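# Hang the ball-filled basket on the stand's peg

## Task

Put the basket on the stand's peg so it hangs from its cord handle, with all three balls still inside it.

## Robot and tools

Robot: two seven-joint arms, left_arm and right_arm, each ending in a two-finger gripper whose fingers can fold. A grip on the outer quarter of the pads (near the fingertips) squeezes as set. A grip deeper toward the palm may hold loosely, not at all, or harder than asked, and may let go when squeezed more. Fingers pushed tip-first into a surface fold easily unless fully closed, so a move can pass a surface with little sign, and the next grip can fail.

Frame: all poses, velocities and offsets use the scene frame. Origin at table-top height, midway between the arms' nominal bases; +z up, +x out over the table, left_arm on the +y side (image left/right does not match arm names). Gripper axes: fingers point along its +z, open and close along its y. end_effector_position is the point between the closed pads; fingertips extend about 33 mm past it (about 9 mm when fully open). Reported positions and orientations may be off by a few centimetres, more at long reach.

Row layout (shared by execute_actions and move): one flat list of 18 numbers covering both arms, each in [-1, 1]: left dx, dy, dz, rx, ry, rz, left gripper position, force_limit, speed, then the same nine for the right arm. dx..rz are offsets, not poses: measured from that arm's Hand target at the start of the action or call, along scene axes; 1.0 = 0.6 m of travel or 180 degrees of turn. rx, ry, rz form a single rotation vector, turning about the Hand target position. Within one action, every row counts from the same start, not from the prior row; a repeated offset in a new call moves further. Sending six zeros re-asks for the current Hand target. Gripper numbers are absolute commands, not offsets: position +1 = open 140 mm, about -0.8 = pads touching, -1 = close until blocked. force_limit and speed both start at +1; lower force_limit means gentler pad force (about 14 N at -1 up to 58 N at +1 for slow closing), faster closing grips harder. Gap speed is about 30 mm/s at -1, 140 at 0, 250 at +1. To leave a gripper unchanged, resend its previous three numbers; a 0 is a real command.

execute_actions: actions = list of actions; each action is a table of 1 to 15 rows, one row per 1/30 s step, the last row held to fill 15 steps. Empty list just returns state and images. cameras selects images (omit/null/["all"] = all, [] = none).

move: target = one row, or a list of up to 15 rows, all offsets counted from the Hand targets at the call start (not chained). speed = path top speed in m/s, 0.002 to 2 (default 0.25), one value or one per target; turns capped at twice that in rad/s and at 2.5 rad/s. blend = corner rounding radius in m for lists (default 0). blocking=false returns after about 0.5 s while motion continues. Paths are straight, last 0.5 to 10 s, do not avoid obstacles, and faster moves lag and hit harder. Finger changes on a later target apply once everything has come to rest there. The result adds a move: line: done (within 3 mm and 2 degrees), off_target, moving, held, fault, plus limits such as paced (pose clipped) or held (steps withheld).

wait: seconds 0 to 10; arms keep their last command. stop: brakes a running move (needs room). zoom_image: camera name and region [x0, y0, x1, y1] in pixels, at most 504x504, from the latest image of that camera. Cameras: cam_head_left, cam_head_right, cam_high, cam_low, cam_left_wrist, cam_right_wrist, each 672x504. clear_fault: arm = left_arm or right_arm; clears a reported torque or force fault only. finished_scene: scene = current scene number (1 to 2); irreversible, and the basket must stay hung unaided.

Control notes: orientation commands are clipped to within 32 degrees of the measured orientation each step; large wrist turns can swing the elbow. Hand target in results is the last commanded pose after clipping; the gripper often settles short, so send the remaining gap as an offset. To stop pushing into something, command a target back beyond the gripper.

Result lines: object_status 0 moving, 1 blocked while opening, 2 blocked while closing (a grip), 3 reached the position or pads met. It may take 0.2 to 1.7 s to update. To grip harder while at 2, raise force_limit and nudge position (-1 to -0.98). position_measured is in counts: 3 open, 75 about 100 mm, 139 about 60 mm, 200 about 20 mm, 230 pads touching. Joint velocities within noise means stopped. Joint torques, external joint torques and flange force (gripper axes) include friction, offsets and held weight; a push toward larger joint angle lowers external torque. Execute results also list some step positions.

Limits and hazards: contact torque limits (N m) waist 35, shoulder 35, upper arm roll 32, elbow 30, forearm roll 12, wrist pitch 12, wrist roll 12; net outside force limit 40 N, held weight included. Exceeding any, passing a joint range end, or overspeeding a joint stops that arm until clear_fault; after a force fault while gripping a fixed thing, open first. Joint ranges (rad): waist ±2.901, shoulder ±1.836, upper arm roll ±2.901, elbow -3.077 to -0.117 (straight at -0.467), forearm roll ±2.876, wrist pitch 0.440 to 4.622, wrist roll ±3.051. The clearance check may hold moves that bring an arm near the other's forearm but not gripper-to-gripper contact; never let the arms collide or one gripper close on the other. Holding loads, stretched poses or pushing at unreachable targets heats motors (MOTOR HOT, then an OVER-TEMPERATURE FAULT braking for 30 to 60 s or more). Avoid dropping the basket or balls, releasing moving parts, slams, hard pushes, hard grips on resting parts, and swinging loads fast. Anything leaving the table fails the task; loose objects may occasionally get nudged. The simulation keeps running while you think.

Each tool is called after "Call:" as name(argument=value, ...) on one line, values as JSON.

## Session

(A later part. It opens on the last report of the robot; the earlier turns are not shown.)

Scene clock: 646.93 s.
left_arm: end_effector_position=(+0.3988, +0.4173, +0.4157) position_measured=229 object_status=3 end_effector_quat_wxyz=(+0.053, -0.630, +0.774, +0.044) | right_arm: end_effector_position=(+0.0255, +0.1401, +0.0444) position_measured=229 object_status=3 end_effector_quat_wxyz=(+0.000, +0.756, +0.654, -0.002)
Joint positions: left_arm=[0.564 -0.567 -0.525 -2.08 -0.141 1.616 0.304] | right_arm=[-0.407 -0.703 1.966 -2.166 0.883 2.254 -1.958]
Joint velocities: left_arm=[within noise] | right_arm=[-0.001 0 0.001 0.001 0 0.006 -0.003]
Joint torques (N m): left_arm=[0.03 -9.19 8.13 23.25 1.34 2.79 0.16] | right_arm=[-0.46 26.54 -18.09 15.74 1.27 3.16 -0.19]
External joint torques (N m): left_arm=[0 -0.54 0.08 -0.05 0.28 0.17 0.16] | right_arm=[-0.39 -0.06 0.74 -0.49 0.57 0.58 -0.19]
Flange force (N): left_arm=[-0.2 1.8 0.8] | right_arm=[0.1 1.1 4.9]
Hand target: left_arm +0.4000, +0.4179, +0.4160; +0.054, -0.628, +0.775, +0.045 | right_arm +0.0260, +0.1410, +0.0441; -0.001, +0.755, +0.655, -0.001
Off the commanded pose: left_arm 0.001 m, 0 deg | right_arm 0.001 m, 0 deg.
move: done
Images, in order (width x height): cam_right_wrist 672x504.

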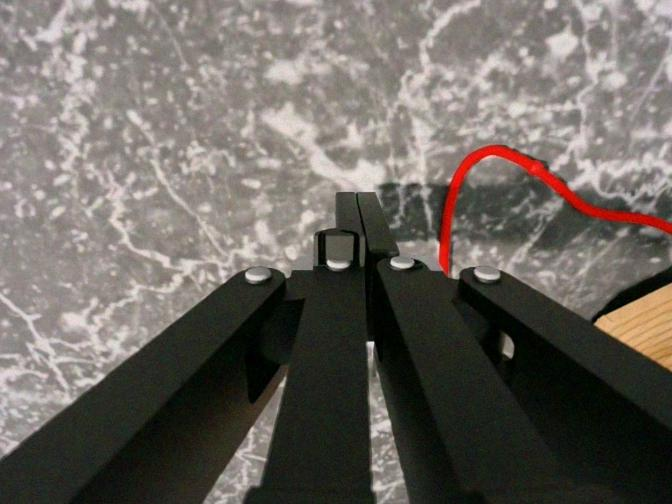

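Call:
move(target=[0,0,0,0,0,0,-0.8,-0.5,0,0,0,-0.0067,0,0,0,-0.8,-0.5,0], speed=0.01, cameras=[])

Call:
move(target=[0,0,0,0,0,0,-0.8,-0.5,0,0,0,-0.0033,0,0,0,-0.8,-0.5,0], speed=0.01, cameras=[])

Call:
move(target=[0,0,0,0,0,0,-0.8,-0.5,0,0,0,-0.0033,0,0,0,-0.8,-0.5,0], speed=0.01, cameras=[])

Call:
move(target=[0,0,0,0,0,0,-0.8,-0.5,0,0,0,-0.0025,0,0,0,-0.8,-0.5,0], speed=0.01, cameras=["cam_right_wrist"])

Scene clock: 662.77 s.
left_arm: end_effector_position=(+0.3989, +0.4173, +0.4157) position_measured=229 object_status=3 end_effector_quat_wxyz=(+0.053, -0.630, +0.774, +0.044) | right_arm: end_effector_position=(+0.0254, +0.1401, +0.0404) position_measured=229 object_status=3 end_effector_quat_wxyz=(+0.000, +0.756, +0.655, -0.002)
Joint positions: left_arm=[0.564 -0.567 -0.525 -2.08 -0.141 1.616 0.304] | right_arm=[-0.417 -0.705 1.98 -2.166 0.887 2.262 -1.961]
Joint velocities: left_arm=[within noise] | right_arm=[-0.002 -0.001 0.003 0 0 0.006 -0.001]
Joint torques (N m): left_arm=[-0.02 -9.23 8.16 23.25 1.34 2.79 0.15] | right_arm=[-0.86 26.76 -17.89 15.67 1.19 3.07 -0.18]
External joint torques (N m): left_arm=[-0.1 -0.65 0.06 -0.05 0.27 0.16 0.16] | right_arm=[-0.81 -0.2 0.93 -0.51 0.49 0.48 -0.18]
Flange force (N): left_arm=[0.0 2.2 0.8] | right_arm=[2.0 1.5 6.0]
Hand target: left_arm +0.4000, +0.4179, +0.4160; +0.054, -0.628, +0.775, +0.045 | right_arm +0.0260, +0.1410, +0.0400; -0.001, +0.755, +0.655, -0.001
Off the commanded pose: left_arm 0.001 m, 0 deg | right_arm 0.001 m, 0 deg.
move: done
No camera images: "cameras" was empty.

Scene clock: 663.47 s.
left_arm: end_effector_position=(+0.3989, +0.4173, +0.4157) position_measured=229 object_status=3 end_effector_quat_wxyz=(+0.053, -0.630, +0.774, +0.044) | right_arm: end_effector_position=(+0.0253, +0.1402, +0.0385) position_measured=229 object_status=3 end_effector_quat_wxyz=(+0.000, +0.756, +0.655, -0.002)
Joint positions: left_arm=[0.564 -0.567 -0.525 -2.08 -0.141 1.616 0.304] | right_arm=[-0.422 -0.705 1.987 -2.166 0.888 2.267 -1.962]
Joint velocities: left_arm=[within noise] | right_arm=[-0.002 -0.002 0.003 -0.001 -0.001 0.005 0.001]
Joint torques (N m): left_arm=[0.02 -9.21 8.17 23.25 1.35 2.78 0.11] | right_arm=[-1.06 26.96 -17.85 15.65 1.13 3.11 -0.19]
External joint torques (N m): left_arm=[0.08 -0.56 0.24 -0.06 0.29 0.15 0.12] | right_arm=[-1.04 -0.24 0.96 -0.63 0.43 0.5 -0.19]
Flange force (N): left_arm=[-0.4 2.1 0.8] | right_arm=[2.3 1.8 6.5]
Hand target: left_arm +0.4000, +0.4179, +0.4160; +0.054, -0.628, +0.775, +0.045 | right_arm +0.0260, +0.1410, +0.0381; -0.001, +0.755, +0.655, -0.001
Off the commanded pose: left_arm 0.001 m, 0 deg | right_arm 0.001 m, 0 deg.
move: done
No camera images: "cameras" was empty.

Scene clock: 664.17 s.
left_arm: end_effector_position=(+0.3989, +0.4173, +0.4157) position_measured=229 object_status=3 end_effector_quat_wxyz=(+0.053, -0.630, +0.774, +0.044) | right_arm: end_effector_position=(+0.0253, +0.1403, +0.0365) position_measured=229 object_status=3 end_effector_quat_wxyz=(+0.000, +0.756, +0.655, -0.002)
Joint positions: left_arm=[0.564 -0.567 -0.525 -2.08 -0.141 1.616 0.304] | right_arm=[-0.427 -0.705 1.994 -2.166 0.889 2.271 -1.962]
Joint velocities: left_arm=[within noise] | right_arm=[-0.003 0 0.004 0 0 0.005 0]
Joint torques (N m): left_arm=[-0.04 -9.25 8.15 23.25 1.36 2.78 0.12] | right_arm=[-0.43 27.07 -17.86 15.56 1.13 3.11 -0.19]
External joint torques (N m): left_arm=[-0.04 -0.6 0.15 -0.03 0.3 0.16 0.12] | right_arm=[-0.63 -0.17 0.63 -0.65 0.44 0.53 -0.19]
Flange force (N): left_arm=[-0.2 2.1 0.7] | right_arm=[0.2 1.5 4.8]
Hand target: left_arm +0.4000, +0.4179, +0.4160; +0.054, -0.628, +0.775, +0.045 | right_arm +0.0260, +0.1410, +0.0361; -0.001, +0.755, +0.655, -0.001
Off the commanded pose: left_arm 0.001 m, 0 deg | right_arm 0.001 m, 0 deg.
move: done
No camera images: "cameras" was empty.

Scene clock: 664.87 s.
left_arm: end_effector_position=(+0.3989, +0.4173, +0.4157) position_measured=229 object_status=3 end_effector_quat_wxyz=(+0.053, -0.630, +0.774, +0.044) | right_arm: end_effector_position=(+0.0254, +0.1403, +0.0350) position_measured=229 object_status=3 end_effector_quat_wxyz=(+0.000, +0.756, +0.655, -0.002)
Joint positions: left_arm=[0.564 -0.567 -0.525 -2.08 -0.141 1.616 0.304] | right_arm=[-0.432 -0.705 2 -2.166 0.89 2.275 -1.963]
Joint velocities: left_arm=[within noise] | right_arm=[-0.005 -0.001 0.003 -0.001 0.001 0.004 0]
Joint torques (N m): left_arm=[-0.04 -9.2 8.17 23.26 1.34 2.79 0.14] | right_arm=[-0.98 27.3 -18.2 15.54 1.12 3.07 -0.2]
External joint torques (N m): left_arm=[-0.11 -0.6 0.1 -0.01 0.27 0.16 0.15] | right_arm=[-1 -0.08 0.42 -0.62 0.43 0.47 -0.2]
Flange force (N): left_arm=[-0.1 2.1 0.7] | right_arm=[1.0 2.0 4.7]
Hand target: left_arm +0.4000, +0.4179, +0.4160; +0.054, -0.628, +0.775, +0.045 | right_arm +0.0260, +0.1410, +0.0346; -0.001, +0.755, +0.655, -0.001
Off the commanded pose: left_arm 0.001 m, 0 deg | right_arm 0.001 m, 0 deg.
move: done
Images, in order (width x height): cam_right_wrist 672x504.

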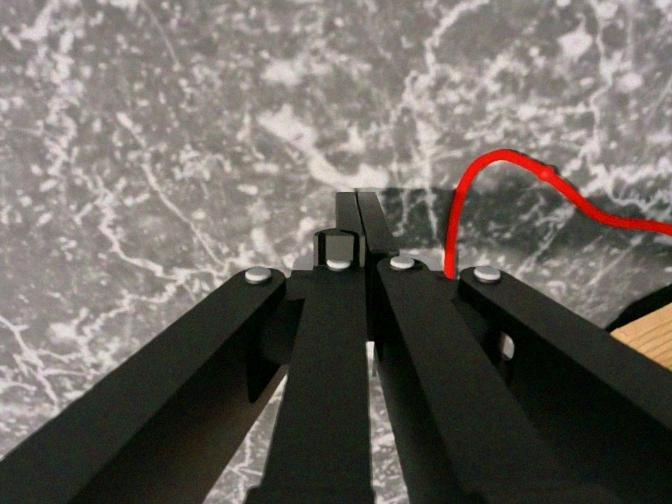

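Call:
move(target=[0,0,0,0,0,0,-0.8,-0.5,0,0,0,-0.0025,0,0,0,-0.8,-0.5,0], speed=0.01, cameras=[])

Call:
move(target=[0,0,0,0,0,0,-0.8,-0.5,0,0,0,-0.0017,0,0,0,-0.8,-0.5,0], speed=0.01, cameras=[])

Call:
move(target=[0,0,0,0,0,0,-0.8,-0.5,0,0,0,-0.0017,0,0,0,-0.8,-0.5,0], speed=0.01, cameras=["cam_right_wrist"])

Scene clock: 675.03 s.
left_arm: end_effector_position=(+0.3989, +0.4173, +0.4158) position_measured=229 object_status=3 end_effector_quat_wxyz=(+0.053, -0.630, +0.774, +0.044) | right_arm: end_effector_position=(+0.0254, +0.1403, +0.0335) position_measured=229 object_status=3 end_effector_quat_wxyz=(+0.000, +0.756, +0.655, -0.002)
Joint positions: left_arm=[0.564 -0.567 -0.525 -2.08 -0.141 1.616 0.304] | right_arm=[-0.436 -0.705 2.006 -2.166 0.89 2.279 -1.963]
Joint velocities: left_arm=[within noise] | right_arm=[-0.002 0 0.002 0.001 0.001 0.004 -0.001]
Joint torques (N m): left_arm=[0.01 -9.18 8.14 23.27 1.35 2.78 0.11] | right_arm=[-1.22 27.5 -17.5 15.52 1.13 3.11 -0.21]
External joint torques (N m): left_arm=[0 -0.53 0.14 -0.01 0.29 0.15 0.12] | right_arm=[-1.17 -0.04 1.15 -0.6 0.44 0.5 -0.21]
Flange force (N): left_arm=[-0.2 1.8 0.6] | right_arm=[2.6 2.0 6.9]
Hand target: left_arm +0.4000, +0.4179, +0.4160; +0.054, -0.628, +0.775, +0.045 | right_arm +0.0260, +0.1410, +0.0331; -0.001, +0.755, +0.655, -0.001
Off the commanded pose: left_arm 0.001 m, 0 deg | right_arm 0.001 m, 0 deg.
move: done
No camera images: "cameras" was empty.

Scene clock: 675.73 s.
left_arm: end_effector_position=(+0.3989, +0.4173, +0.4158) position_measured=229 object_status=3 end_effector_quat_wxyz=(+0.053, -0.630, +0.774, +0.044) | right_arm: end_effector_position=(+0.0255, +0.1403, +0.0324) position_measured=229 object_status=3 end_effector_quat_wxyz=(+0.000, +0.756, +0.655, -0.002)
Joint positions: left_arm=[0.564 -0.567 -0.525 -2.08 -0.141 1.616 0.304] | right_arm=[-0.439 -0.705 2.01 -2.166 0.89 2.282 -1.963]
Joint velocities: within noise
Joint torques (N m): left_arm=[-0.03 -9.23 8.2 23.28 1.34 2.8 0.15] | right_arm=[-0.86 27.75 -18.25 15.49 1.14 3.12 -0.21]
External joint torques (N m): left_arm=[-0.05 -0.64 0.21 0.02 0.27 0.17 0.16] | right_arm=[-0.98 0.06 0.27 -0.74 0.45 0.51 -0.21]
Flange force (N): left_arm=[-0.2 2.2 0.6] | right_arm=[-0.1 2.2 4.2]
Hand target: left_arm +0.4000, +0.4179, +0.4160; +0.054, -0.628, +0.775, +0.045 | right_arm +0.0260, +0.1410, +0.0321; -0.001, +0.755, +0.655, -0.001
Off the commanded pose: left_arm 0.001 m, 0 deg | right_arm 0.001 m, 0 deg.
move: done
No camera images: "cameras" was empty.

Scene clock: 676.43 s.
left_arm: end_effector_position=(+0.3989, +0.4173, +0.4158) position_measured=229 object_status=3 end_effector_quat_wxyz=(+0.053, -0.630, +0.774, +0.044) | right_arm: end_effector_position=(+0.0255, +0.1403, +0.0313) position_measured=229 object_status=3 end_effector_quat_wxyz=(+0.000, +0.756, +0.655, -0.002)
Joint positions: left_arm=[0.564 -0.567 -0.525 -2.08 -0.141 1.616 0.304] | right_arm=[-0.442 -0.705 2.014 -2.166 0.891 2.285 -1.963]
Joint velocities: left_arm=[within noise] | right_arm=[-0.002 0 0.002 0 -0.001 0.003 0]
Joint torques (N m): left_arm=[0.03 -9.22 8.16 23.3 1.34 2.78 0.1] | right_arm=[-1.23 27.85 -18.09 15.46 1.15 3.18 -0.18]
External joint torques (N m): left_arm=[0.01 -0.59 0.16 0.02 0.28 0.15 0.1] | right_arm=[-1.24 0.19 0.38 -0.59 0.47 0.59 -0.18]
Flange force (N): left_arm=[-0.2 1.9 0.6] | right_arm=[1.0 2.4 4.9]
Hand target: left_arm +0.4000, +0.4179, +0.4160; +0.054, -0.628, +0.775, +0.045 | right_arm +0.0260, +0.1410, +0.0310; -0.001, +0.755, +0.655, -0.001
Off the commanded pose: left_arm 0.001 m, 0 deg | right_arm 0.001 m, 0 deg.
move: done
Images, in order (width x height): cam_right_wrist 672x504.

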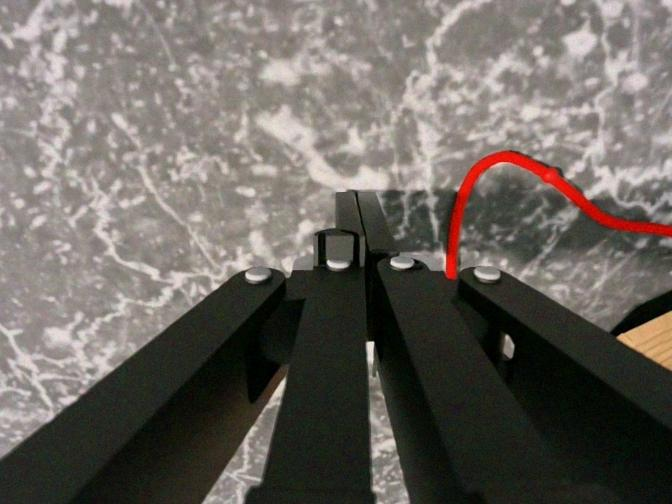

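Call:
move(target=[0,0,0,0,0,0,-0.8,-0.5,0,0,0,-0.0022,0,0,0,-0.8,-0.5,0], speed=0.01, cameras=[])

Call:
move(target=[0,0,0,0,0,0,-0.8,-0.5,0,0,0,-0.0017,0,0,0,-0.8,-0.5,0], speed=0.01, cameras=["cam_right_wrist","cam_low"])

Scene clock: 688.47 s.
left_arm: end_effector_position=(+0.3989, +0.4172, +0.4158) position_measured=229 object_status=3 end_effector_quat_wxyz=(+0.053, -0.630, +0.774, +0.044) | right_arm: end_effector_position=(+0.0255, +0.1403, +0.0300) position_measured=229 object_status=3 end_effector_quat_wxyz=(+0.000, +0.756, +0.655, -0.002)
Joint positions: left_arm=[0.564 -0.567 -0.525 -2.08 -0.141 1.616 0.304] | right_arm=[-0.446 -0.705 2.019 -2.166 0.891 2.288 -1.964]
Joint velocities: left_arm=[within noise] | right_arm=[-0.001 0 0.002 -0.001 0 0.003 0.001]
Joint torques (N m): left_arm=[-0.03 -9.25 8.17 23.3 1.33 2.76 0.07] | right_arm=[-0.6 27.91 -17.56 15.46 1.15 3.11 -0.2]
External joint torques (N m): left_arm=[-0.04 -0.66 0.19 0.04 0.27 0.14 0.07] | right_arm=[-0.65 0.12 0.89 -0.64 0.47 0.51 -0.2]
Flange force (N): left_arm=[-0.1 2.1 0.5] | right_arm=[0.0 1.5 5.1]
Hand target: left_arm +0.4000, +0.4179, +0.4160; +0.054, -0.628, +0.775, +0.045 | right_arm +0.0260, +0.1410, +0.0297; -0.001, +0.755, +0.655, -0.001
Off the commanded pose: left_arm 0.001 m, 0 deg | right_arm 0.001 m, 0 deg.
move: done
No camera images: "cameras" was empty.

Scene clock: 689.17 s.
left_arm: end_effector_position=(+0.3989, +0.4172, +0.4158) position_measured=229 object_status=3 end_effector_quat_wxyz=(+0.053, -0.630, +0.774, +0.044) | right_arm: end_effector_position=(+0.0256, +0.1403, +0.0290) position_measured=229 object_status=3 end_effector_quat_wxyz=(+0.000, +0.756, +0.655, -0.002)
Joint positions: left_arm=[0.564 -0.567 -0.525 -2.08 -0.141 1.616 0.304] | right_arm=[-0.449 -0.705 2.023 -2.166 0.892 2.29 -1.964]
Joint velocities: left_arm=[within noise] | right_arm=[-0.002 0.001 0.002 0.001 0 0.003 0]
Joint torques (N m): left_arm=[0.01 -9.24 8.18 23.24 1.34 2.77 0.17] | right_arm=[-0.74 28.05 -18.24 15.45 1.14 3.11 -0.19]
External joint torques (N m): left_arm=[0.05 -0.61 0.24 -0.04 0.29 0.15 0.17] | right_arm=[-0.75 0.12 0.24 -0.67 0.46 0.5 -0.19]
Flange force (N): left_arm=[-0.4 2.3 0.7] | right_arm=[-0.7 1.9 3.5]
Hand target: left_arm +0.4000, +0.4179, +0.4160; +0.054, -0.628, +0.775, +0.045 | right_arm +0.0260, +0.1410, +0.0287; -0.001, +0.755, +0.655, -0.001
Off the commanded pose: left_arm 0.001 m, 0 deg | right_arm 0.001 m, 0 deg.
move: done
Images, in order (width x height): cam_low 672x504, cam_right_wrist 672x504.

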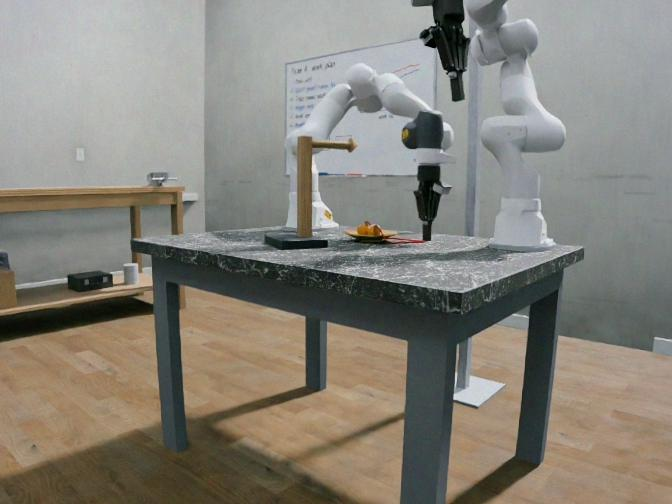

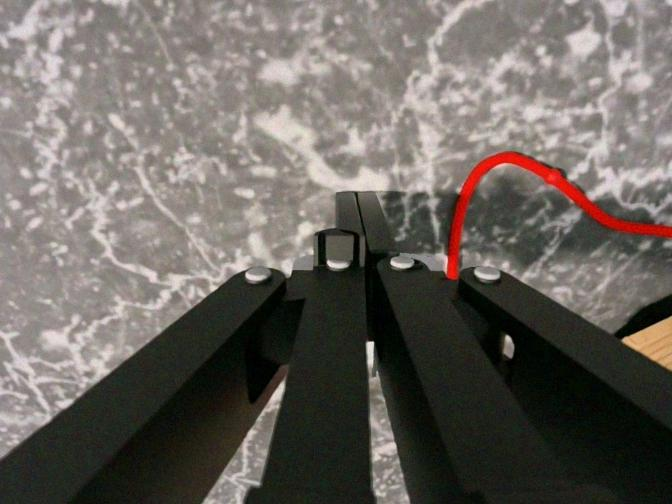

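Call:
zoom_image(camera="cam_low", region=[390, 200, 460, 255])

Scaled by 7.200 from the camera's 672x504 image, which has a finer 960x720 frame.

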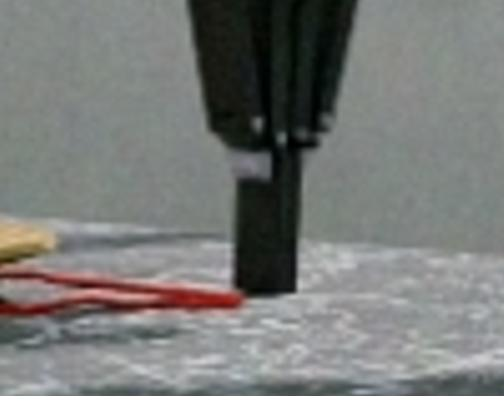

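Call:
move(target=[0,0,0,0,0,0,-0.8,-0.5,0,0,0,-0.002,0,0,0,-0.8,-0.5,0], speed=0.01, cameras=[])

Call:
move(target=[0,0,0,0,0,0,-0.8,-0.5,0,0,0,-0.0017,0,0,0,-0.8,-0.5,0], speed=0.01, cameras=["cam_right_wrist"])

Scene clock: 703.03 s.
left_arm: end_effector_position=(+0.3989, +0.4172, +0.4158) position_measured=229 object_status=3 end_effector_quat_wxyz=(+0.053, -0.630, +0.774, +0.044) | right_arm: end_effector_position=(+0.0256, +0.1402, +0.0278) position_measured=229 object_status=3 end_effector_quat_wxyz=(+0.000, +0.756, +0.655, -0.002)
Joint positions: left_arm=[0.564 -0.567 -0.525 -2.08 -0.141 1.616 0.304] | right_arm=[-0.453 -0.705 2.028 -2.166 0.892 2.293 -1.964]
Joint velocities: within noise
Joint torques (N m): left_arm=[-0.02 -9.26 8.2 23.26 1.34 2.77 0.12] | right_arm=[-0.69 28.15 -17.29 15.45 1.15 3.09 -0.16]
External joint torques (N m): left_arm=[-0.06 -0.71 0.19 0.05 0.27 0.15 0.12] | right_arm=[-0.78 0.11 1.03 -0.64 0.47 0.49 -0.16]
Flange force (N): left_arm=[-0.1 2.3 0.5] | right_arm=[0.6 1.6 5.6]
Hand target: left_arm +0.4000, +0.4179, +0.4160; +0.054, -0.628, +0.775, +0.045 | right_arm +0.0260, +0.1410, +0.0275; -0.001, +0.755, +0.655, -0.001
Off the commanded pose: left_arm 0.001 m, 0 deg | right_arm 0.001 m, 0 deg.
move: done
No camera images: "cameras" was empty.

Scene clock: 703.73 s.
left_arm: end_effector_position=(+0.3989, +0.4172, +0.4158) position_measured=229 object_status=3 end_effector_quat_wxyz=(+0.053, -0.630, +0.774, +0.044) | right_arm: end_effector_position=(+0.0256, +0.1403, +0.0276) position_measured=229 object_status=3 end_effector_quat_wxyz=(+0.000, +0.756, +0.655, -0.002)
Joint positions: left_arm=[0.564 -0.567 -0.525 -2.08 -0.141 1.616 0.304] | right_arm=[-0.454 -0.705 2.029 -2.166 0.892 2.294 -1.965]
Joint velocities: within noise
Joint torques (N m): left_arm=[-0.01 -9.21 8.2 23.3 1.35 2.77 0.14] | right_arm=[-1.57 26.83 -16.58 15.07 1.52 3.68 -0.21]
External joint torques (N m): left_arm=[-0.02 -0.65 0.21 0.02 0.29 0.13 0.14] | right_arm=[-1.53 -1.24 1.87 -1.02 0.84 1.06 -0.21]
Flange force (N): left_arm=[-0.2 2.2 0.5] | right_arm=[4.3 2.4 12.7]
Hand target: left_arm +0.4000, +0.4179, +0.4160; +0.054, -0.628, +0.775, +0.045 | right_arm +0.0260, +0.1410, +0.0265; -0.001, +0.755, +0.655, -0.001
Off the commanded pose: left_arm 0.001 m, 0 deg | right_arm 0.001 m, 0 deg.
move: done
Images, in order (width x height): cam_right_wrist 672x504.

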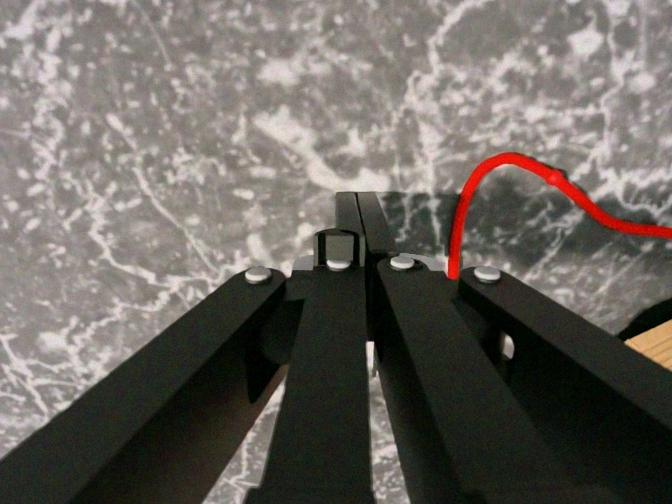

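Call:
move(target=[[0,0,0,0,0,0,-0.8,-0.5,0,0,0,0.0975,0,0,0,-0.8,-0.5,0],[0,0,0,0,0,0,-0.8,-0.5,0,0.0612,-0.023,0.0975,0,0,-0.015,-0.35,-0.5,0]], speed=0.08, blend=0.01, cameras=["cam_right_wrist","cam_low"])

Scene clock: 729.60 s.
left_arm: end_effector_position=(+0.3989, +0.4172, +0.4158) position_measured=229 object_status=3 end_effector_quat_wxyz=(+0.053, -0.630, +0.774, +0.044) | right_arm: end_effector_position=(+0.0618, +0.1272, +0.0845) position_measured=173 object_status=0 end_effector_quat_wxyz=(-0.001, +0.772, +0.636, -0.001)
Joint positions: left_arm=[0.564 -0.567 -0.525 -2.08 -0.141 1.616 0.304] | right_arm=[-0.348 -0.623 1.828 -2.216 0.793 2.221 -1.933]
Joint velocities: within noise
Joint torques (N m): left_arm=[-0.03 -9.27 8.17 23.22 1.34 2.77 0.15] | right_arm=[-0.4 21.71 -17.7 16.75 0.6 2.83 -0.25]
External joint torques (N m): left_arm=[-0.12 -0.69 0.07 -0.07 0.27 0.14 0.16] | right_arm=[-0.45 0.26 -0.19 -0.96 -0.12 0.23 -0.25]
Flange force (N): left_arm=[0.0 2.5 0.9] | right_arm=[-2.8 1.9 0.8]
Hand target: left_arm +0.4000, +0.4179, +0.4160; +0.054, -0.628, +0.775, +0.045 | right_arm +0.0627, +0.1272, +0.0850; -0.001, +0.771, +0.637, -0.001
Off the commanded pose: left_arm 0.001 m, 0 deg | right_arm 0.001 m, 0 deg.
move: done
Images, in order (width x height): cam_low 672x504, cam_right_wrist 672x504.

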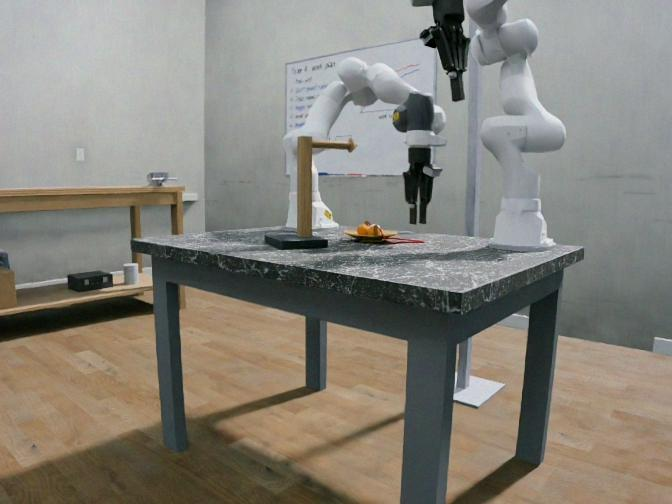

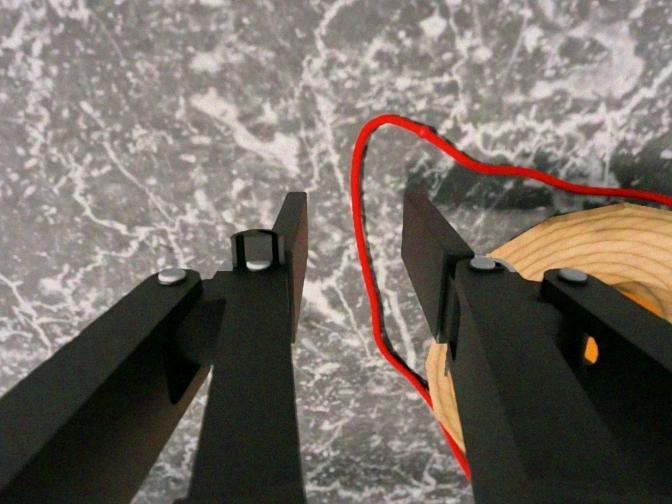

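Call:
move(target=[0,0,0,0,0,0,-0.8,-0.5,0,0,0,-0.0667,0,0,0.028,-0.35,-0.5,0], speed=0.06, cameras=["cam_right_wrist"])

Scene clock: 755.67 s.
left_arm: end_effector_position=(+0.3989, +0.4172, +0.4158) position_measured=229 object_status=3 end_effector_quat_wxyz=(+0.053, -0.630, +0.774, +0.044) | right_arm: end_effector_position=(+0.0625, +0.1267, +0.0449) position_measured=173 object_status=3 end_effector_quat_wxyz=(+0.000, +0.743, +0.669, -0.001)
Joint positions: left_arm=[0.564 -0.567 -0.525 -2.08 -0.141 1.616 0.304] | right_arm=[-0.455 -0.638 1.97 -2.223 0.834 2.304 -2.043]
Joint velocities: left_arm=[within noise] | right_arm=[0.001 -0.001 -0.002 -0.001 0 0.001 -0.005]
Joint torques (N m): left_arm=[-0.05 -9.3 8.15 23.2 1.34 2.76 0.12] | right_arm=[-0.76 25.66 -16.48 15.83 0.78 3.18 -0.15]
External joint torques (N m): left_arm=[0.04 -0.63 0.29 -0.05 0.28 0.14 0.12] | right_arm=[-0.76 0.69 0.62 -0.96 0.1 0.58 -0.15]
Flange force (N): left_arm=[-0.3 2.4 0.7] | right_arm=[-1.9 1.9 3.7]
Hand target: left_arm +0.4000, +0.4179, +0.4160; +0.054, -0.628, +0.775, +0.045 | right_arm +0.0627, +0.1272, +0.0450; -0.001, +0.742, +0.671, -0.001
Off the commanded pose: left_arm 0.001 m, 0 deg | right_arm 0.000 m, 0 deg.
move: done
Images, in order (width x height): cam_right_wrist 672x504.

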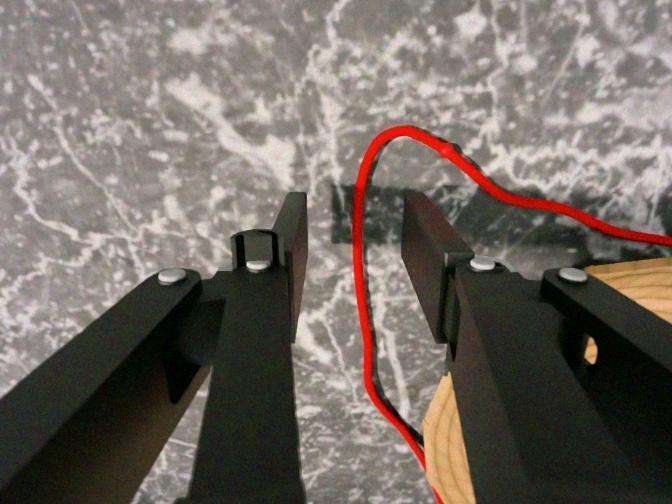

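Call:
move(target=[0,0,0,0,0,0,-0.8,-0.5,0,0,0,-0.0267,0,0,0,-0.35,-0.5,0], speed=0.02, cameras=["cam_right_wrist","cam_low"])

Scene clock: 766.80 s.
left_arm: end_effector_position=(+0.3989, +0.4172, +0.4158) position_measured=229 object_status=3 end_effector_quat_wxyz=(+0.053, -0.630, +0.774, +0.044) | right_arm: end_effector_position=(+0.0626, +0.1256, +0.0288) position_measured=173 object_status=3 end_effector_quat_wxyz=(+0.001, +0.743, +0.669, -0.002)
Joint positions: left_arm=[0.564 -0.567 -0.525 -2.08 -0.141 1.616 0.304] | right_arm=[-0.495 -0.653 2.022 -2.223 0.86 2.331 -2.06]
Joint velocities: left_arm=[within noise] | right_arm=[0 0 0.002 0.001 0 0.003 -0.004]
Joint torques (N m): left_arm=[-0.03 -9.25 8.19 23.29 1.32 2.77 0.11] | right_arm=[-0.93 26.3 -16.35 15.81 1.2 3.08 -0.17]
External joint torques (N m): left_arm=[0.07 -0.57 0.33 -0.05 0.28 0.14 0.11] | right_arm=[-1 0.02 0.65 -0.49 0.54 0.49 -0.17]
Flange force (N): left_arm=[-0.4 2.2 0.7] | right_arm=[1.5 2.0 6.0]
Hand target: left_arm +0.4000, +0.4179, +0.4160; +0.054, -0.628, +0.775, +0.045 | right_arm +0.0627, +0.1272, +0.0289; -0.001, +0.742, +0.671, -0.001
Off the commanded pose: left_arm 0.001 m, 0 deg | right_arm 0.002 m, 0 deg.
move: done
Images, in order (width x height): cam_low 672x504, cam_right_wrist 672x504.

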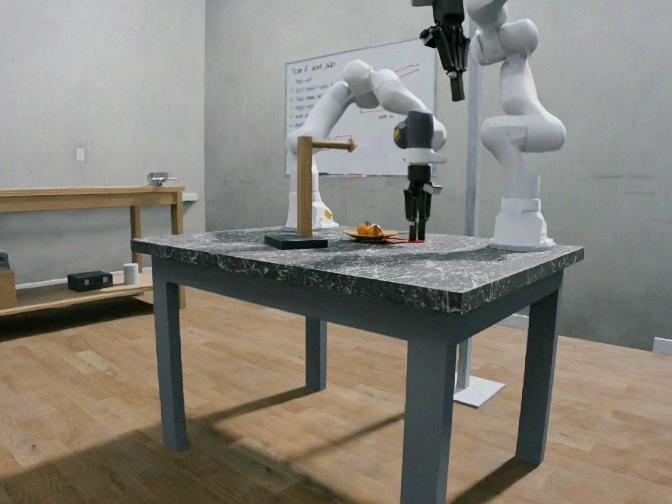

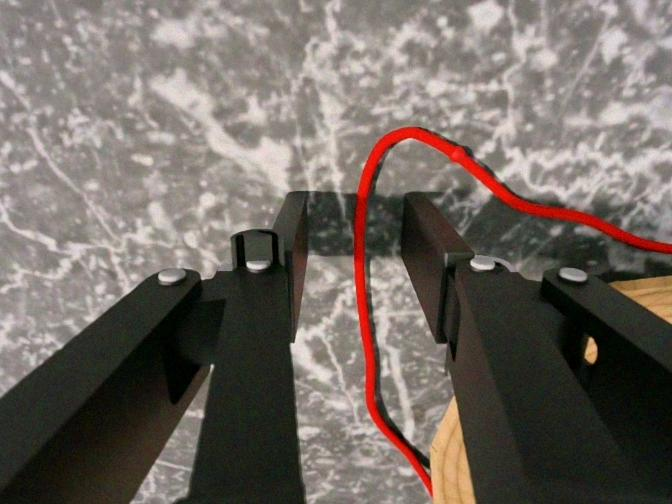

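Call:
execute_actions(actions=[[[0,0,0,0,0,0,-0.8,-0.5,0,0,0,0,0,0,0,-1,-0.1,-1]],[[0,0,0,0,0,0,-0.8,-0.5,0,0,0,0,0,0,0,-1,-0.1,-1]],[[0,0,0,0,0,0,-0.8,-0.5,0,0,0,0,0,0,0,-1,-0.1,-1]],[[0,0,0,0,0,0,-0.8,-0.5,0,0,0,0,0,0,0,-1,-0.1,-1]]], cameras=["cam_right_wrist"])

Scene clock: 778.20 s.
left_arm: end_effector_position=(+0.3989, +0.4172, +0.4158) position_measured=229 object_status=3 end_effector_quat_wxyz=(+0.053, -0.630, +0.774, +0.044) | right_arm: end_effector_position=(+0.0627, +0.1258, +0.0287) position_measured=226 object_status=2 end_effector_quat_wxyz=(+0.001, +0.743, +0.670, -0.002)
Joint positions: left_arm=[0.564 -0.567 -0.525 -2.08 -0.141 1.616 0.304] | right_arm=[-0.496 -0.653 2.023 -2.223 0.86 2.332 -2.061]
Joint velocities: left_arm=[within noise] | right_arm=[0.001 -0.001 0.002 0 0.001 -0.003 0.001]
Joint torques (N m): left_arm=[0 -9.26 8.2 23.26 1.35 2.78 0.13] | right_arm=[-0.72 26.38 -16.46 15.76 0.96 3.08 -0.16]
External joint torques (N m): left_arm=[0.01 -0.61 0.23 -0.07 0.29 0.14 0.14] | right_arm=[-0.68 0.12 0.62 -0.52 0.31 0.48 -0.16]
External joint torques at the end of the 1st action: left_arm=[0 -0.55 0.13 -0.04 0.27 0.16 0.12] | right_arm=[-0.95 0.05 0.47 -0.59 0.32 0.51 -0.2]
External joint torques at the end of the 2nd action: left_arm=[0.03 -0.65 0.26 0.01 0.26 0.14 0.14] | right_arm=[-0.72 0.11 0.61 -0.52 0.3 0.51 -0.17]
External joint torques at the end of the 3rd action: left_arm=[-0.06 -0.65 0.14 -0.06 0.26 0.13 0.15] | right_arm=[-0.83 0.05 0.47 -0.53 0.3 0.5 -0.18]
Flange force (N): left_arm=[-0.3 2.3 0.8] | right_arm=[0.2 1.5 4.5]
Flange force at the end of the 1st action (N): left_arm=[-0.2 1.9 0.7] | right_arm=[0.6 2.1 4.8]
Flange force at the end of the 2nd action (N): left_arm=[-0.3 2.3 0.6] | right_arm=[0.3 1.6 4.6]
Flange force at the end of the 3rd action (N): left_arm=[-0.1 2.4 0.8] | right_arm=[0.5 1.8 4.5]
Hand target: left_arm +0.4000, +0.4179, +0.4160; +0.054, -0.628, +0.775, +0.045 | right_arm +0.0627, +0.1272, +0.0289; -0.001, +0.742, +0.671, -0.001
Off the commanded pose: left_arm 0.001 m, 0 deg | right_arm 0.001 m, 0 deg.
Step readings (end_effector_position of left_arm | right_arm; steps 1 to 15: 1st action; 16 to 30: 2nd action; 31 to 45: 3rd action; 46 to 60: 4th action):
0: (+0.3989, +0.4172, +0.4158) | (+0.0627, +0.1258, +0.0288)
1: (+0.3989, +0.4172, +0.4158) | (+0.0627, +0.1258, +0.0288)
2: (+0.3989, +0.4172, +0.4158) | (+0.0627, +0.1258, +0.0288)
4: (+0.3989, +0.4172, +0.4158) | (+0.0627, +0.1258, +0.0287)
8: (+0.3989, +0.4172, +0.4158) | (+0.0627, +0.1258, +0.0287)
15: (+0.3989, +0.4172, +0.4158) | (+0.0627, +0.1258, +0.0287)
16: (+0.3989, +0.4172, +0.4158) | (+0.0627, +0.1258, +0.0287)
17: (+0.3989, +0.4172, +0.4158) | (+0.0627, +0.1258, +0.0287)
19: (+0.3989, +0.4172, +0.4158) | (+0.0627, +0.1258, +0.0287)
23: (+0.3989, +0.4172, +0.4158) | (+0.0627, +0.1258, +0.0287)
30: (+0.3989, +0.4172, +0.4158) | (+0.0627, +0.1258, +0.0287)
31: (+0.3989, +0.4172, +0.4158) | (+0.0627, +0.1258, +0.0287)
32: (+0.3989, +0.4172, +0.4158) | (+0.0627, +0.1258, +0.0287)
34: (+0.3989, +0.4172, +0.4158) | (+0.0627, +0.1258, +0.0287)
38: (+0.3989, +0.4172, +0.4158) | (+0.0627, +0.1258, +0.0287)
45: (+0.3989, +0.4172, +0.4158) | (+0.0627, +0.1258, +0.0287)
46: (+0.3989, +0.4172, +0.4158) | (+0.0627, +0.1258, +0.0287)
47: (+0.3989, +0.4172, +0.4158) | (+0.0627, +0.1258, +0.0287)
49: (+0.3989, +0.4172, +0.4158) | (+0.0627, +0.1258, +0.0287)
53: (+0.3989, +0.4172, +0.4158) | (+0.0627, +0.1258, +0.0287)
60: (+0.3989, +0.4172, +0.4158) | (+0.0627, +0.1258, +0.0287)
Images, in order (width x height): cam_right_wrist 672x504.

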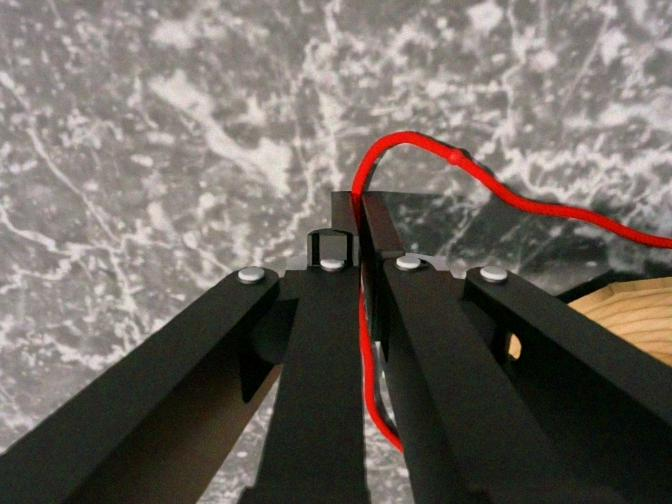

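Call:
move(target=[[0,0,0,0,0,0,-0.8,-0.5,0,0.0176,-0.0178,0.1283,0,0,0,-1,-0.1,-1],[0,0,0,0,0,0,-0.8,-0.5,0,0.085,-0.085,0.255,0,0,-0.07,-1,-0.1,-1]], speed=0.08, blend=0.03)

Scene clock: 875.07 s.
left_arm: end_effector_position=(+0.3990, +0.4172, +0.4158) position_measured=229 object_status=3 end_effector_quat_wxyz=(+0.053, -0.630, +0.774, +0.044) | right_arm: end_effector_position=(+0.1140, +0.0773, +0.1821) position_measured=226 object_status=2 end_effector_quat_wxyz=(-0.002, +0.809, +0.588, +0.000)
Joint positions: left_arm=[0.564 -0.567 -0.525 -2.08 -0.141 1.616 0.304] | right_arm=[-0.024 -0.611 1.337 -2.304 0.677 2.039 -1.88]
Joint velocities: left_arm=[within noise] | right_arm=[-0.002 0 0 0 0 -0.002 0.006]
Joint torques (N m): left_arm=[-0.04 -9.26 8.2 23.26 1.34 2.78 0.12] | right_arm=[-0.11 7.17 -16.94 18.73 0.9 2.67 0.08]
External joint torques (N m): left_arm=[-0.07 -0.71 0.21 0.03 0.28 0.16 0.12] | right_arm=[-0.08 -0.91 -0.04 -1.09 0.09 0.04 0.08]
Flange force (N): left_arm=[-0.1 2.4 0.6] | right_arm=[-4.6 0.2 0.9]
Hand target: left_arm +0.4000, +0.4179, +0.4160; +0.054, -0.628, +0.775, +0.045 | right_arm +0.1137, +0.0762, +0.1819; -0.001, +0.811, +0.585, -0.001
Off the commanded pose: left_arm 0.001 m, 0 deg | right_arm 0.001 m, 0 deg.
move: done

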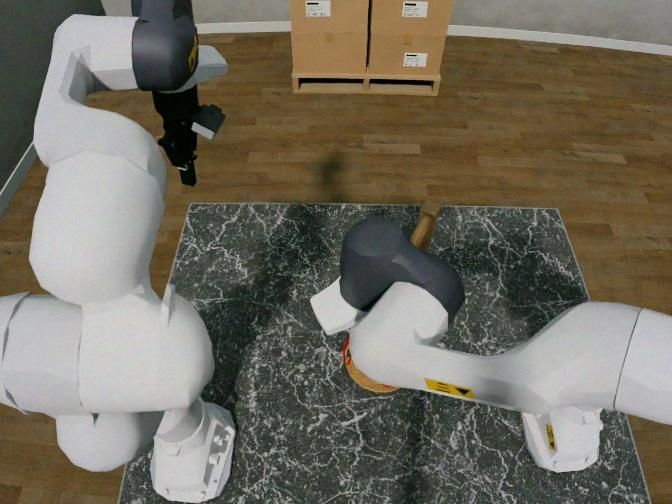

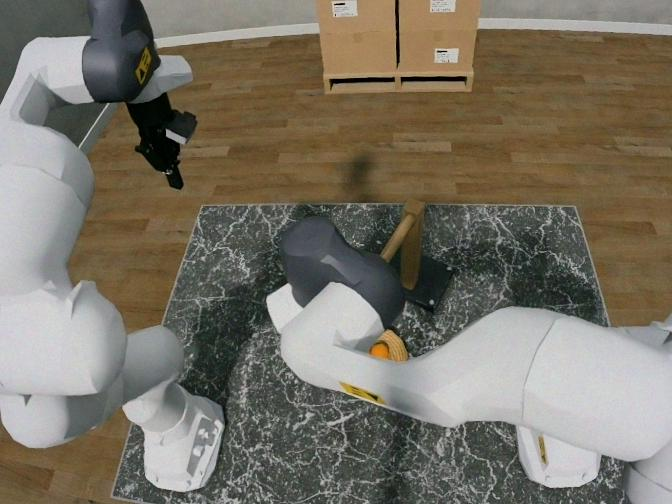

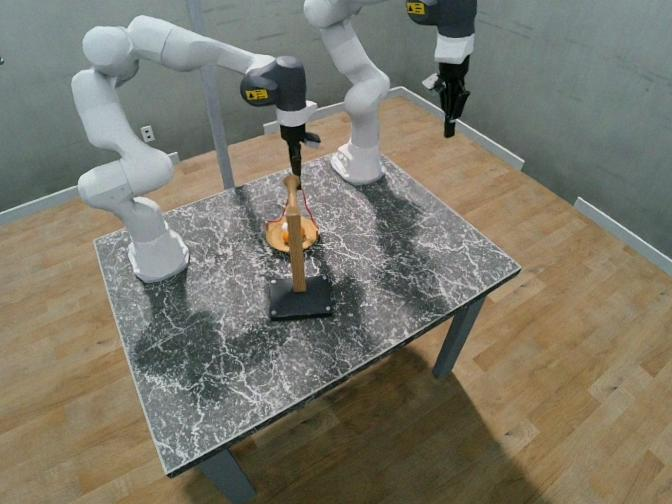

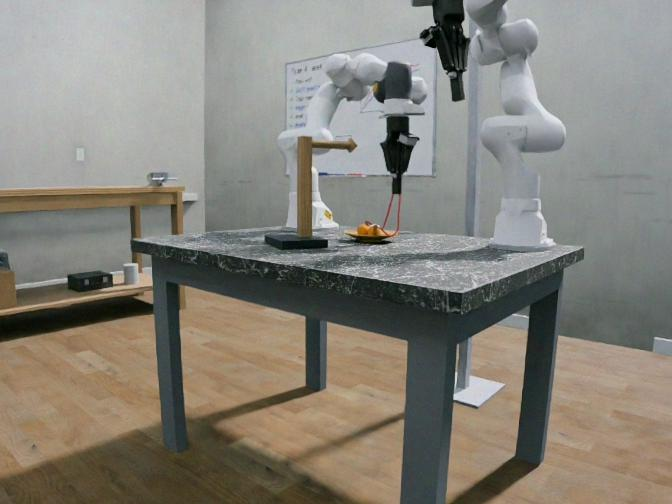

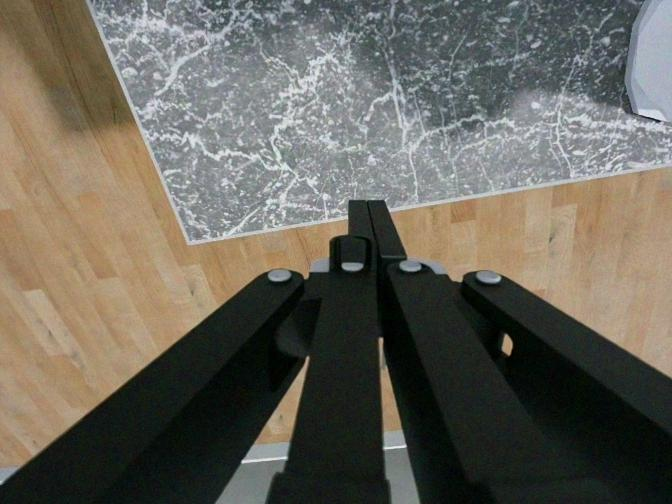

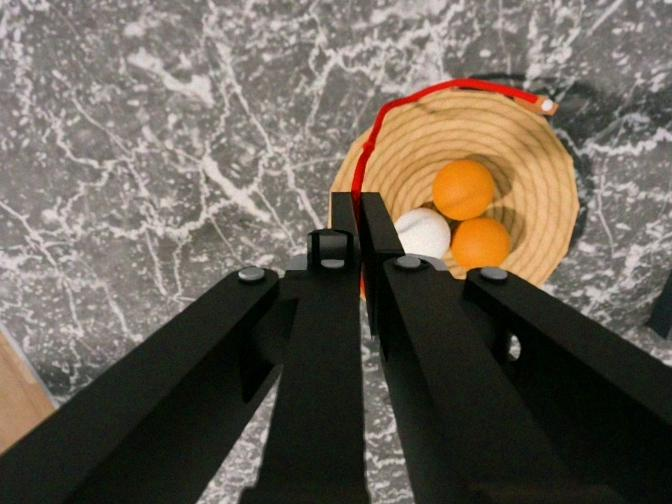

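Call:
zoom_image(camera="cam_high", region=[220, 90, 370, 330])

Call:
zoom_image(camera="cam_low", region=[260, 90, 460, 260])

Call:
zoom_image(camera="cam_head_right", region=[260, 180, 480, 400])

Call:
zoom_image(camera="cam_head_left", region=[300, 180, 520, 400])

Scaled by 2.100 from the camera's 672x504 image, which has a finer 960x720 frame.

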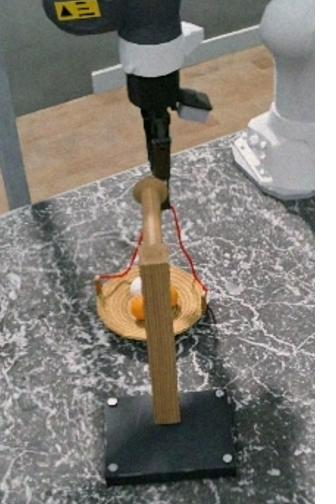

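Scaled by 2.520 from the camera's 672x504 image, which has a finer 960x720 frame.

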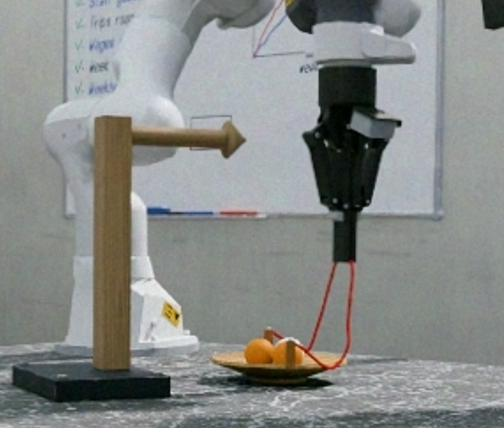

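Scaled by 2.291 from the camera's 672x504 image, which has a finer 960x720 frame.

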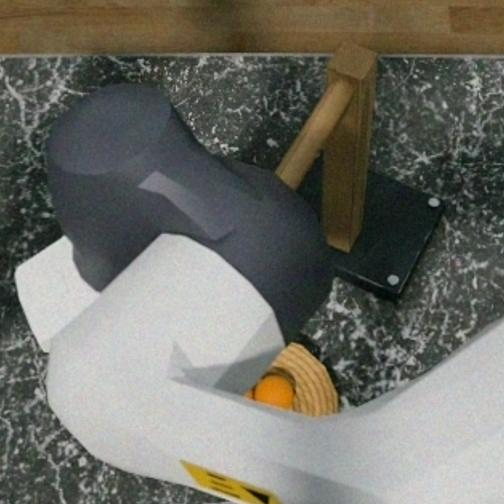

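Scaled by 2.291 from the camera's 672x504 image, which has a finer 960x720 frame.

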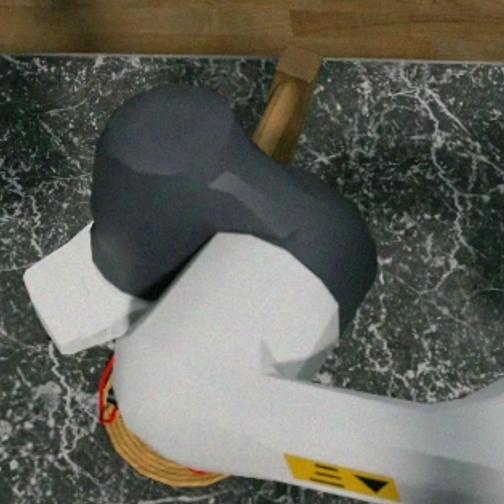

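Call:
move(target=[0,0,0,0,0,0,-0.8,-0.5,0,0.033,-0.0303,0.0785,0,0,-0.147,-1,-0.1,-1], speed=0.06, cameras=["cam_right_wrist","cam_low","cam_high"])

Scene clock: 965.37 s.
left_arm: end_effector_position=(+0.3990, +0.4172, +0.4158) position_measured=229 object_status=3 end_effector_quat_wxyz=(+0.053, -0.630, +0.774, +0.044) | right_arm: end_effector_position=(+0.1337, +0.0575, +0.2281) position_measured=226 object_status=2 end_effector_quat_wxyz=(+0.000, +0.922, +0.388, +0.000)
Joint positions: left_arm=[0.564 -0.567 -0.525 -2.08 -0.141 1.616 0.304] | right_arm=[-0.034 -0.78 1.202 -2.276 0.749 1.842 -1.541]
Joint velocities: left_arm=[within noise] | right_arm=[-0.001 -0.001 0.001 0 0 0 0.004]
Joint torques (N m): left_arm=[-0.01 -9.32 8.25 23.27 1.32 2.76 0.14] | right_arm=[-0.72 8.63 -19.87 18.39 1.4 2.56 0.04]
External joint torques (N m): left_arm=[0.04 -0.67 0.33 0 0.27 0.14 0.15] | right_arm=[-0.67 -0.8 0.21 -0.35 0.57 -0.08 0.04]
Flange force (N): left_arm=[-0.4 2.5 0.6] | right_arm=[0.1 -0.3 1.6]
Hand target: left_arm +0.4000, +0.4179, +0.4160; +0.054, -0.628, +0.775, +0.045 | right_arm +0.1335, +0.0580, +0.2290; -0.001, +0.923, +0.384, +0.000
Off the commanded pose: left_arm 0.001 m, 0 deg | right_arm 0.001 m, 0 deg.
move: done
Images, in order (width x height): cam_high 672x504, cam_low 672x504, cam_right_wrist 672x504.

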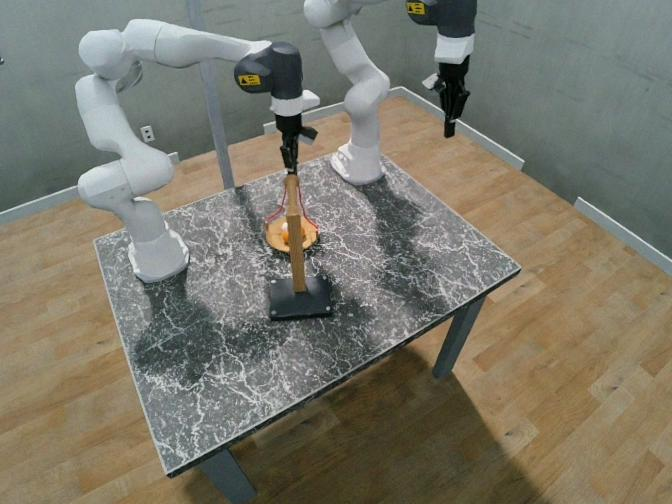

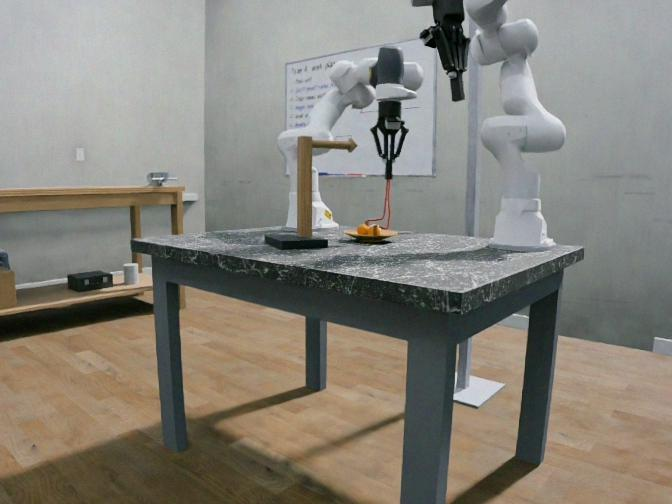

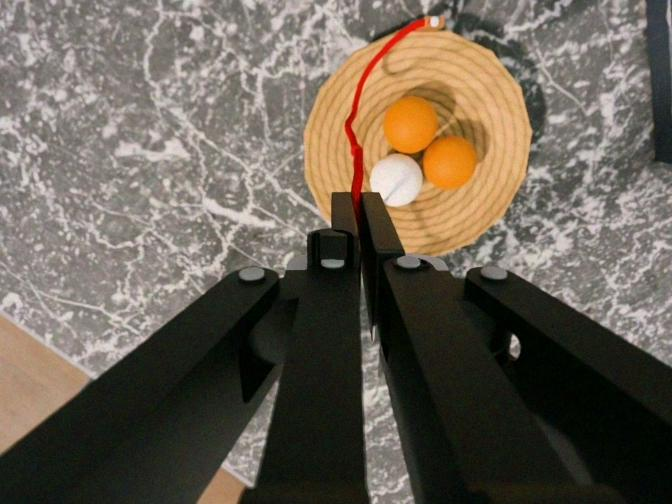

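Call:
move(target=[0,0,0,0,0,0,-0.8,-0.5,0,0.02,-0.0033,0.053,0,0,0.01,-1,-0.1,-1], speed=0.05, cameras=["cam_right_wrist","cam_low","cam_high"])

Scene clock: 1003.50 s.
left_arm: end_effector_position=(+0.3990, +0.4172, +0.4158) position_measured=229 object_status=3 end_effector_quat_wxyz=(+0.053, -0.630, +0.774, +0.044) | right_arm: end_effector_position=(+0.1460, +0.0566, +0.2602) position_measured=226 object_status=2 end_effector_quat_wxyz=(-0.002, +0.919, +0.395, +0.001)
Joint positions: left_arm=[0.564 -0.567 -0.525 -2.08 -0.141 1.616 0.304] | right_arm=[-0.034 -0.758 1.14 -2.226 0.697 1.789 -1.557]
Joint velocities: left_arm=[within noise] | right_arm=[0.001 0 0 0 -0.004 -0.004 -0.004]
Joint torques (N m): left_arm=[-0.02 -9.29 8.23 23.33 1.32 2.74 0.15] | right_arm=[-0.12 8.75 -19.31 19.07 0.48 2.66 -0.19]
External joint torques (N m): left_arm=[-0.02 -0.76 0.27 0.13 0.27 0.13 0.15] | right_arm=[-0.05 0.4 0.09 -0.26 -0.37 0.03 -0.19]
Flange force (N): left_arm=[-0.3 2.4 0.2] | right_arm=[0.9 0.7 0.4]
Hand target: left_arm +0.4000, +0.4179, +0.4160; +0.054, -0.628, +0.775, +0.045 | right_arm +0.1455, +0.0560, +0.2608; -0.001, +0.917, +0.399, -0.001
Off the commanded pose: left_arm 0.001 m, 0 deg | right_arm 0.001 m, 0 deg.
move: done
Images, in order (width x height): cam_high 672x504, cam_low 672x504, cam_right_wrist 672x504.

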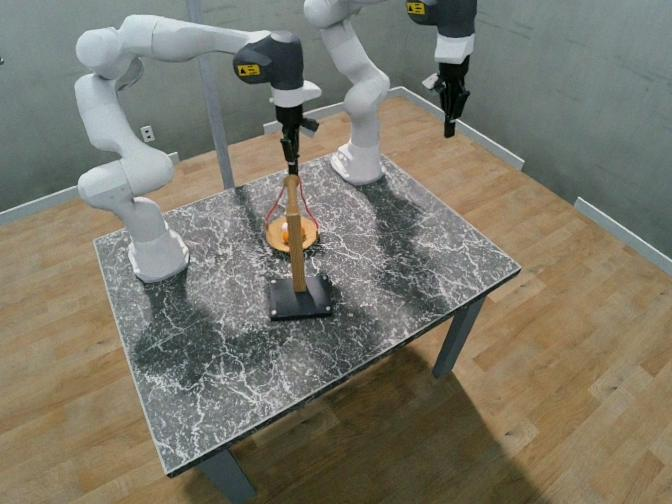

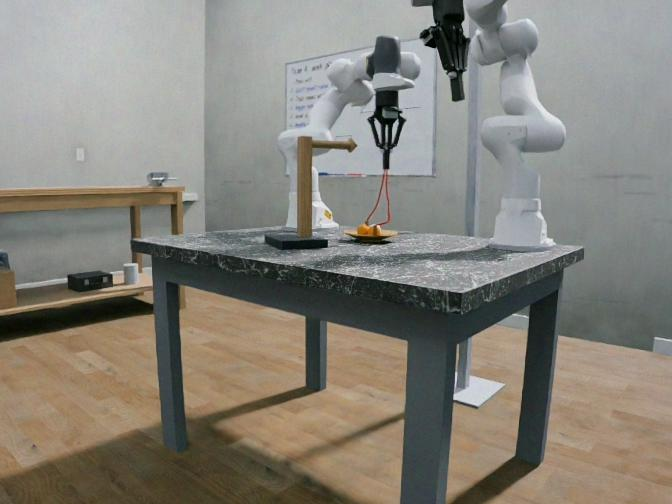

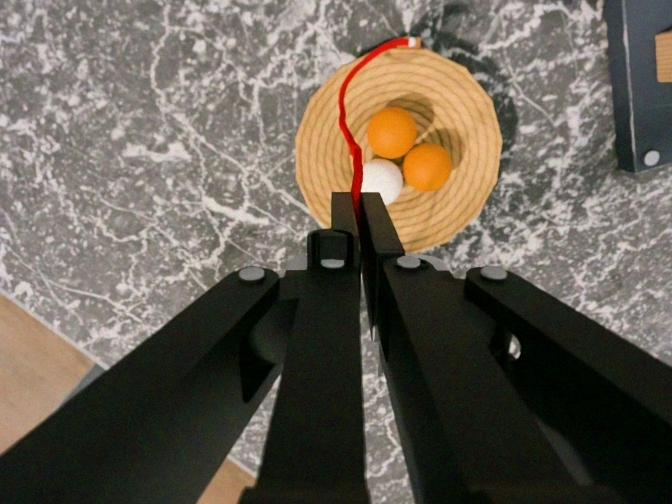

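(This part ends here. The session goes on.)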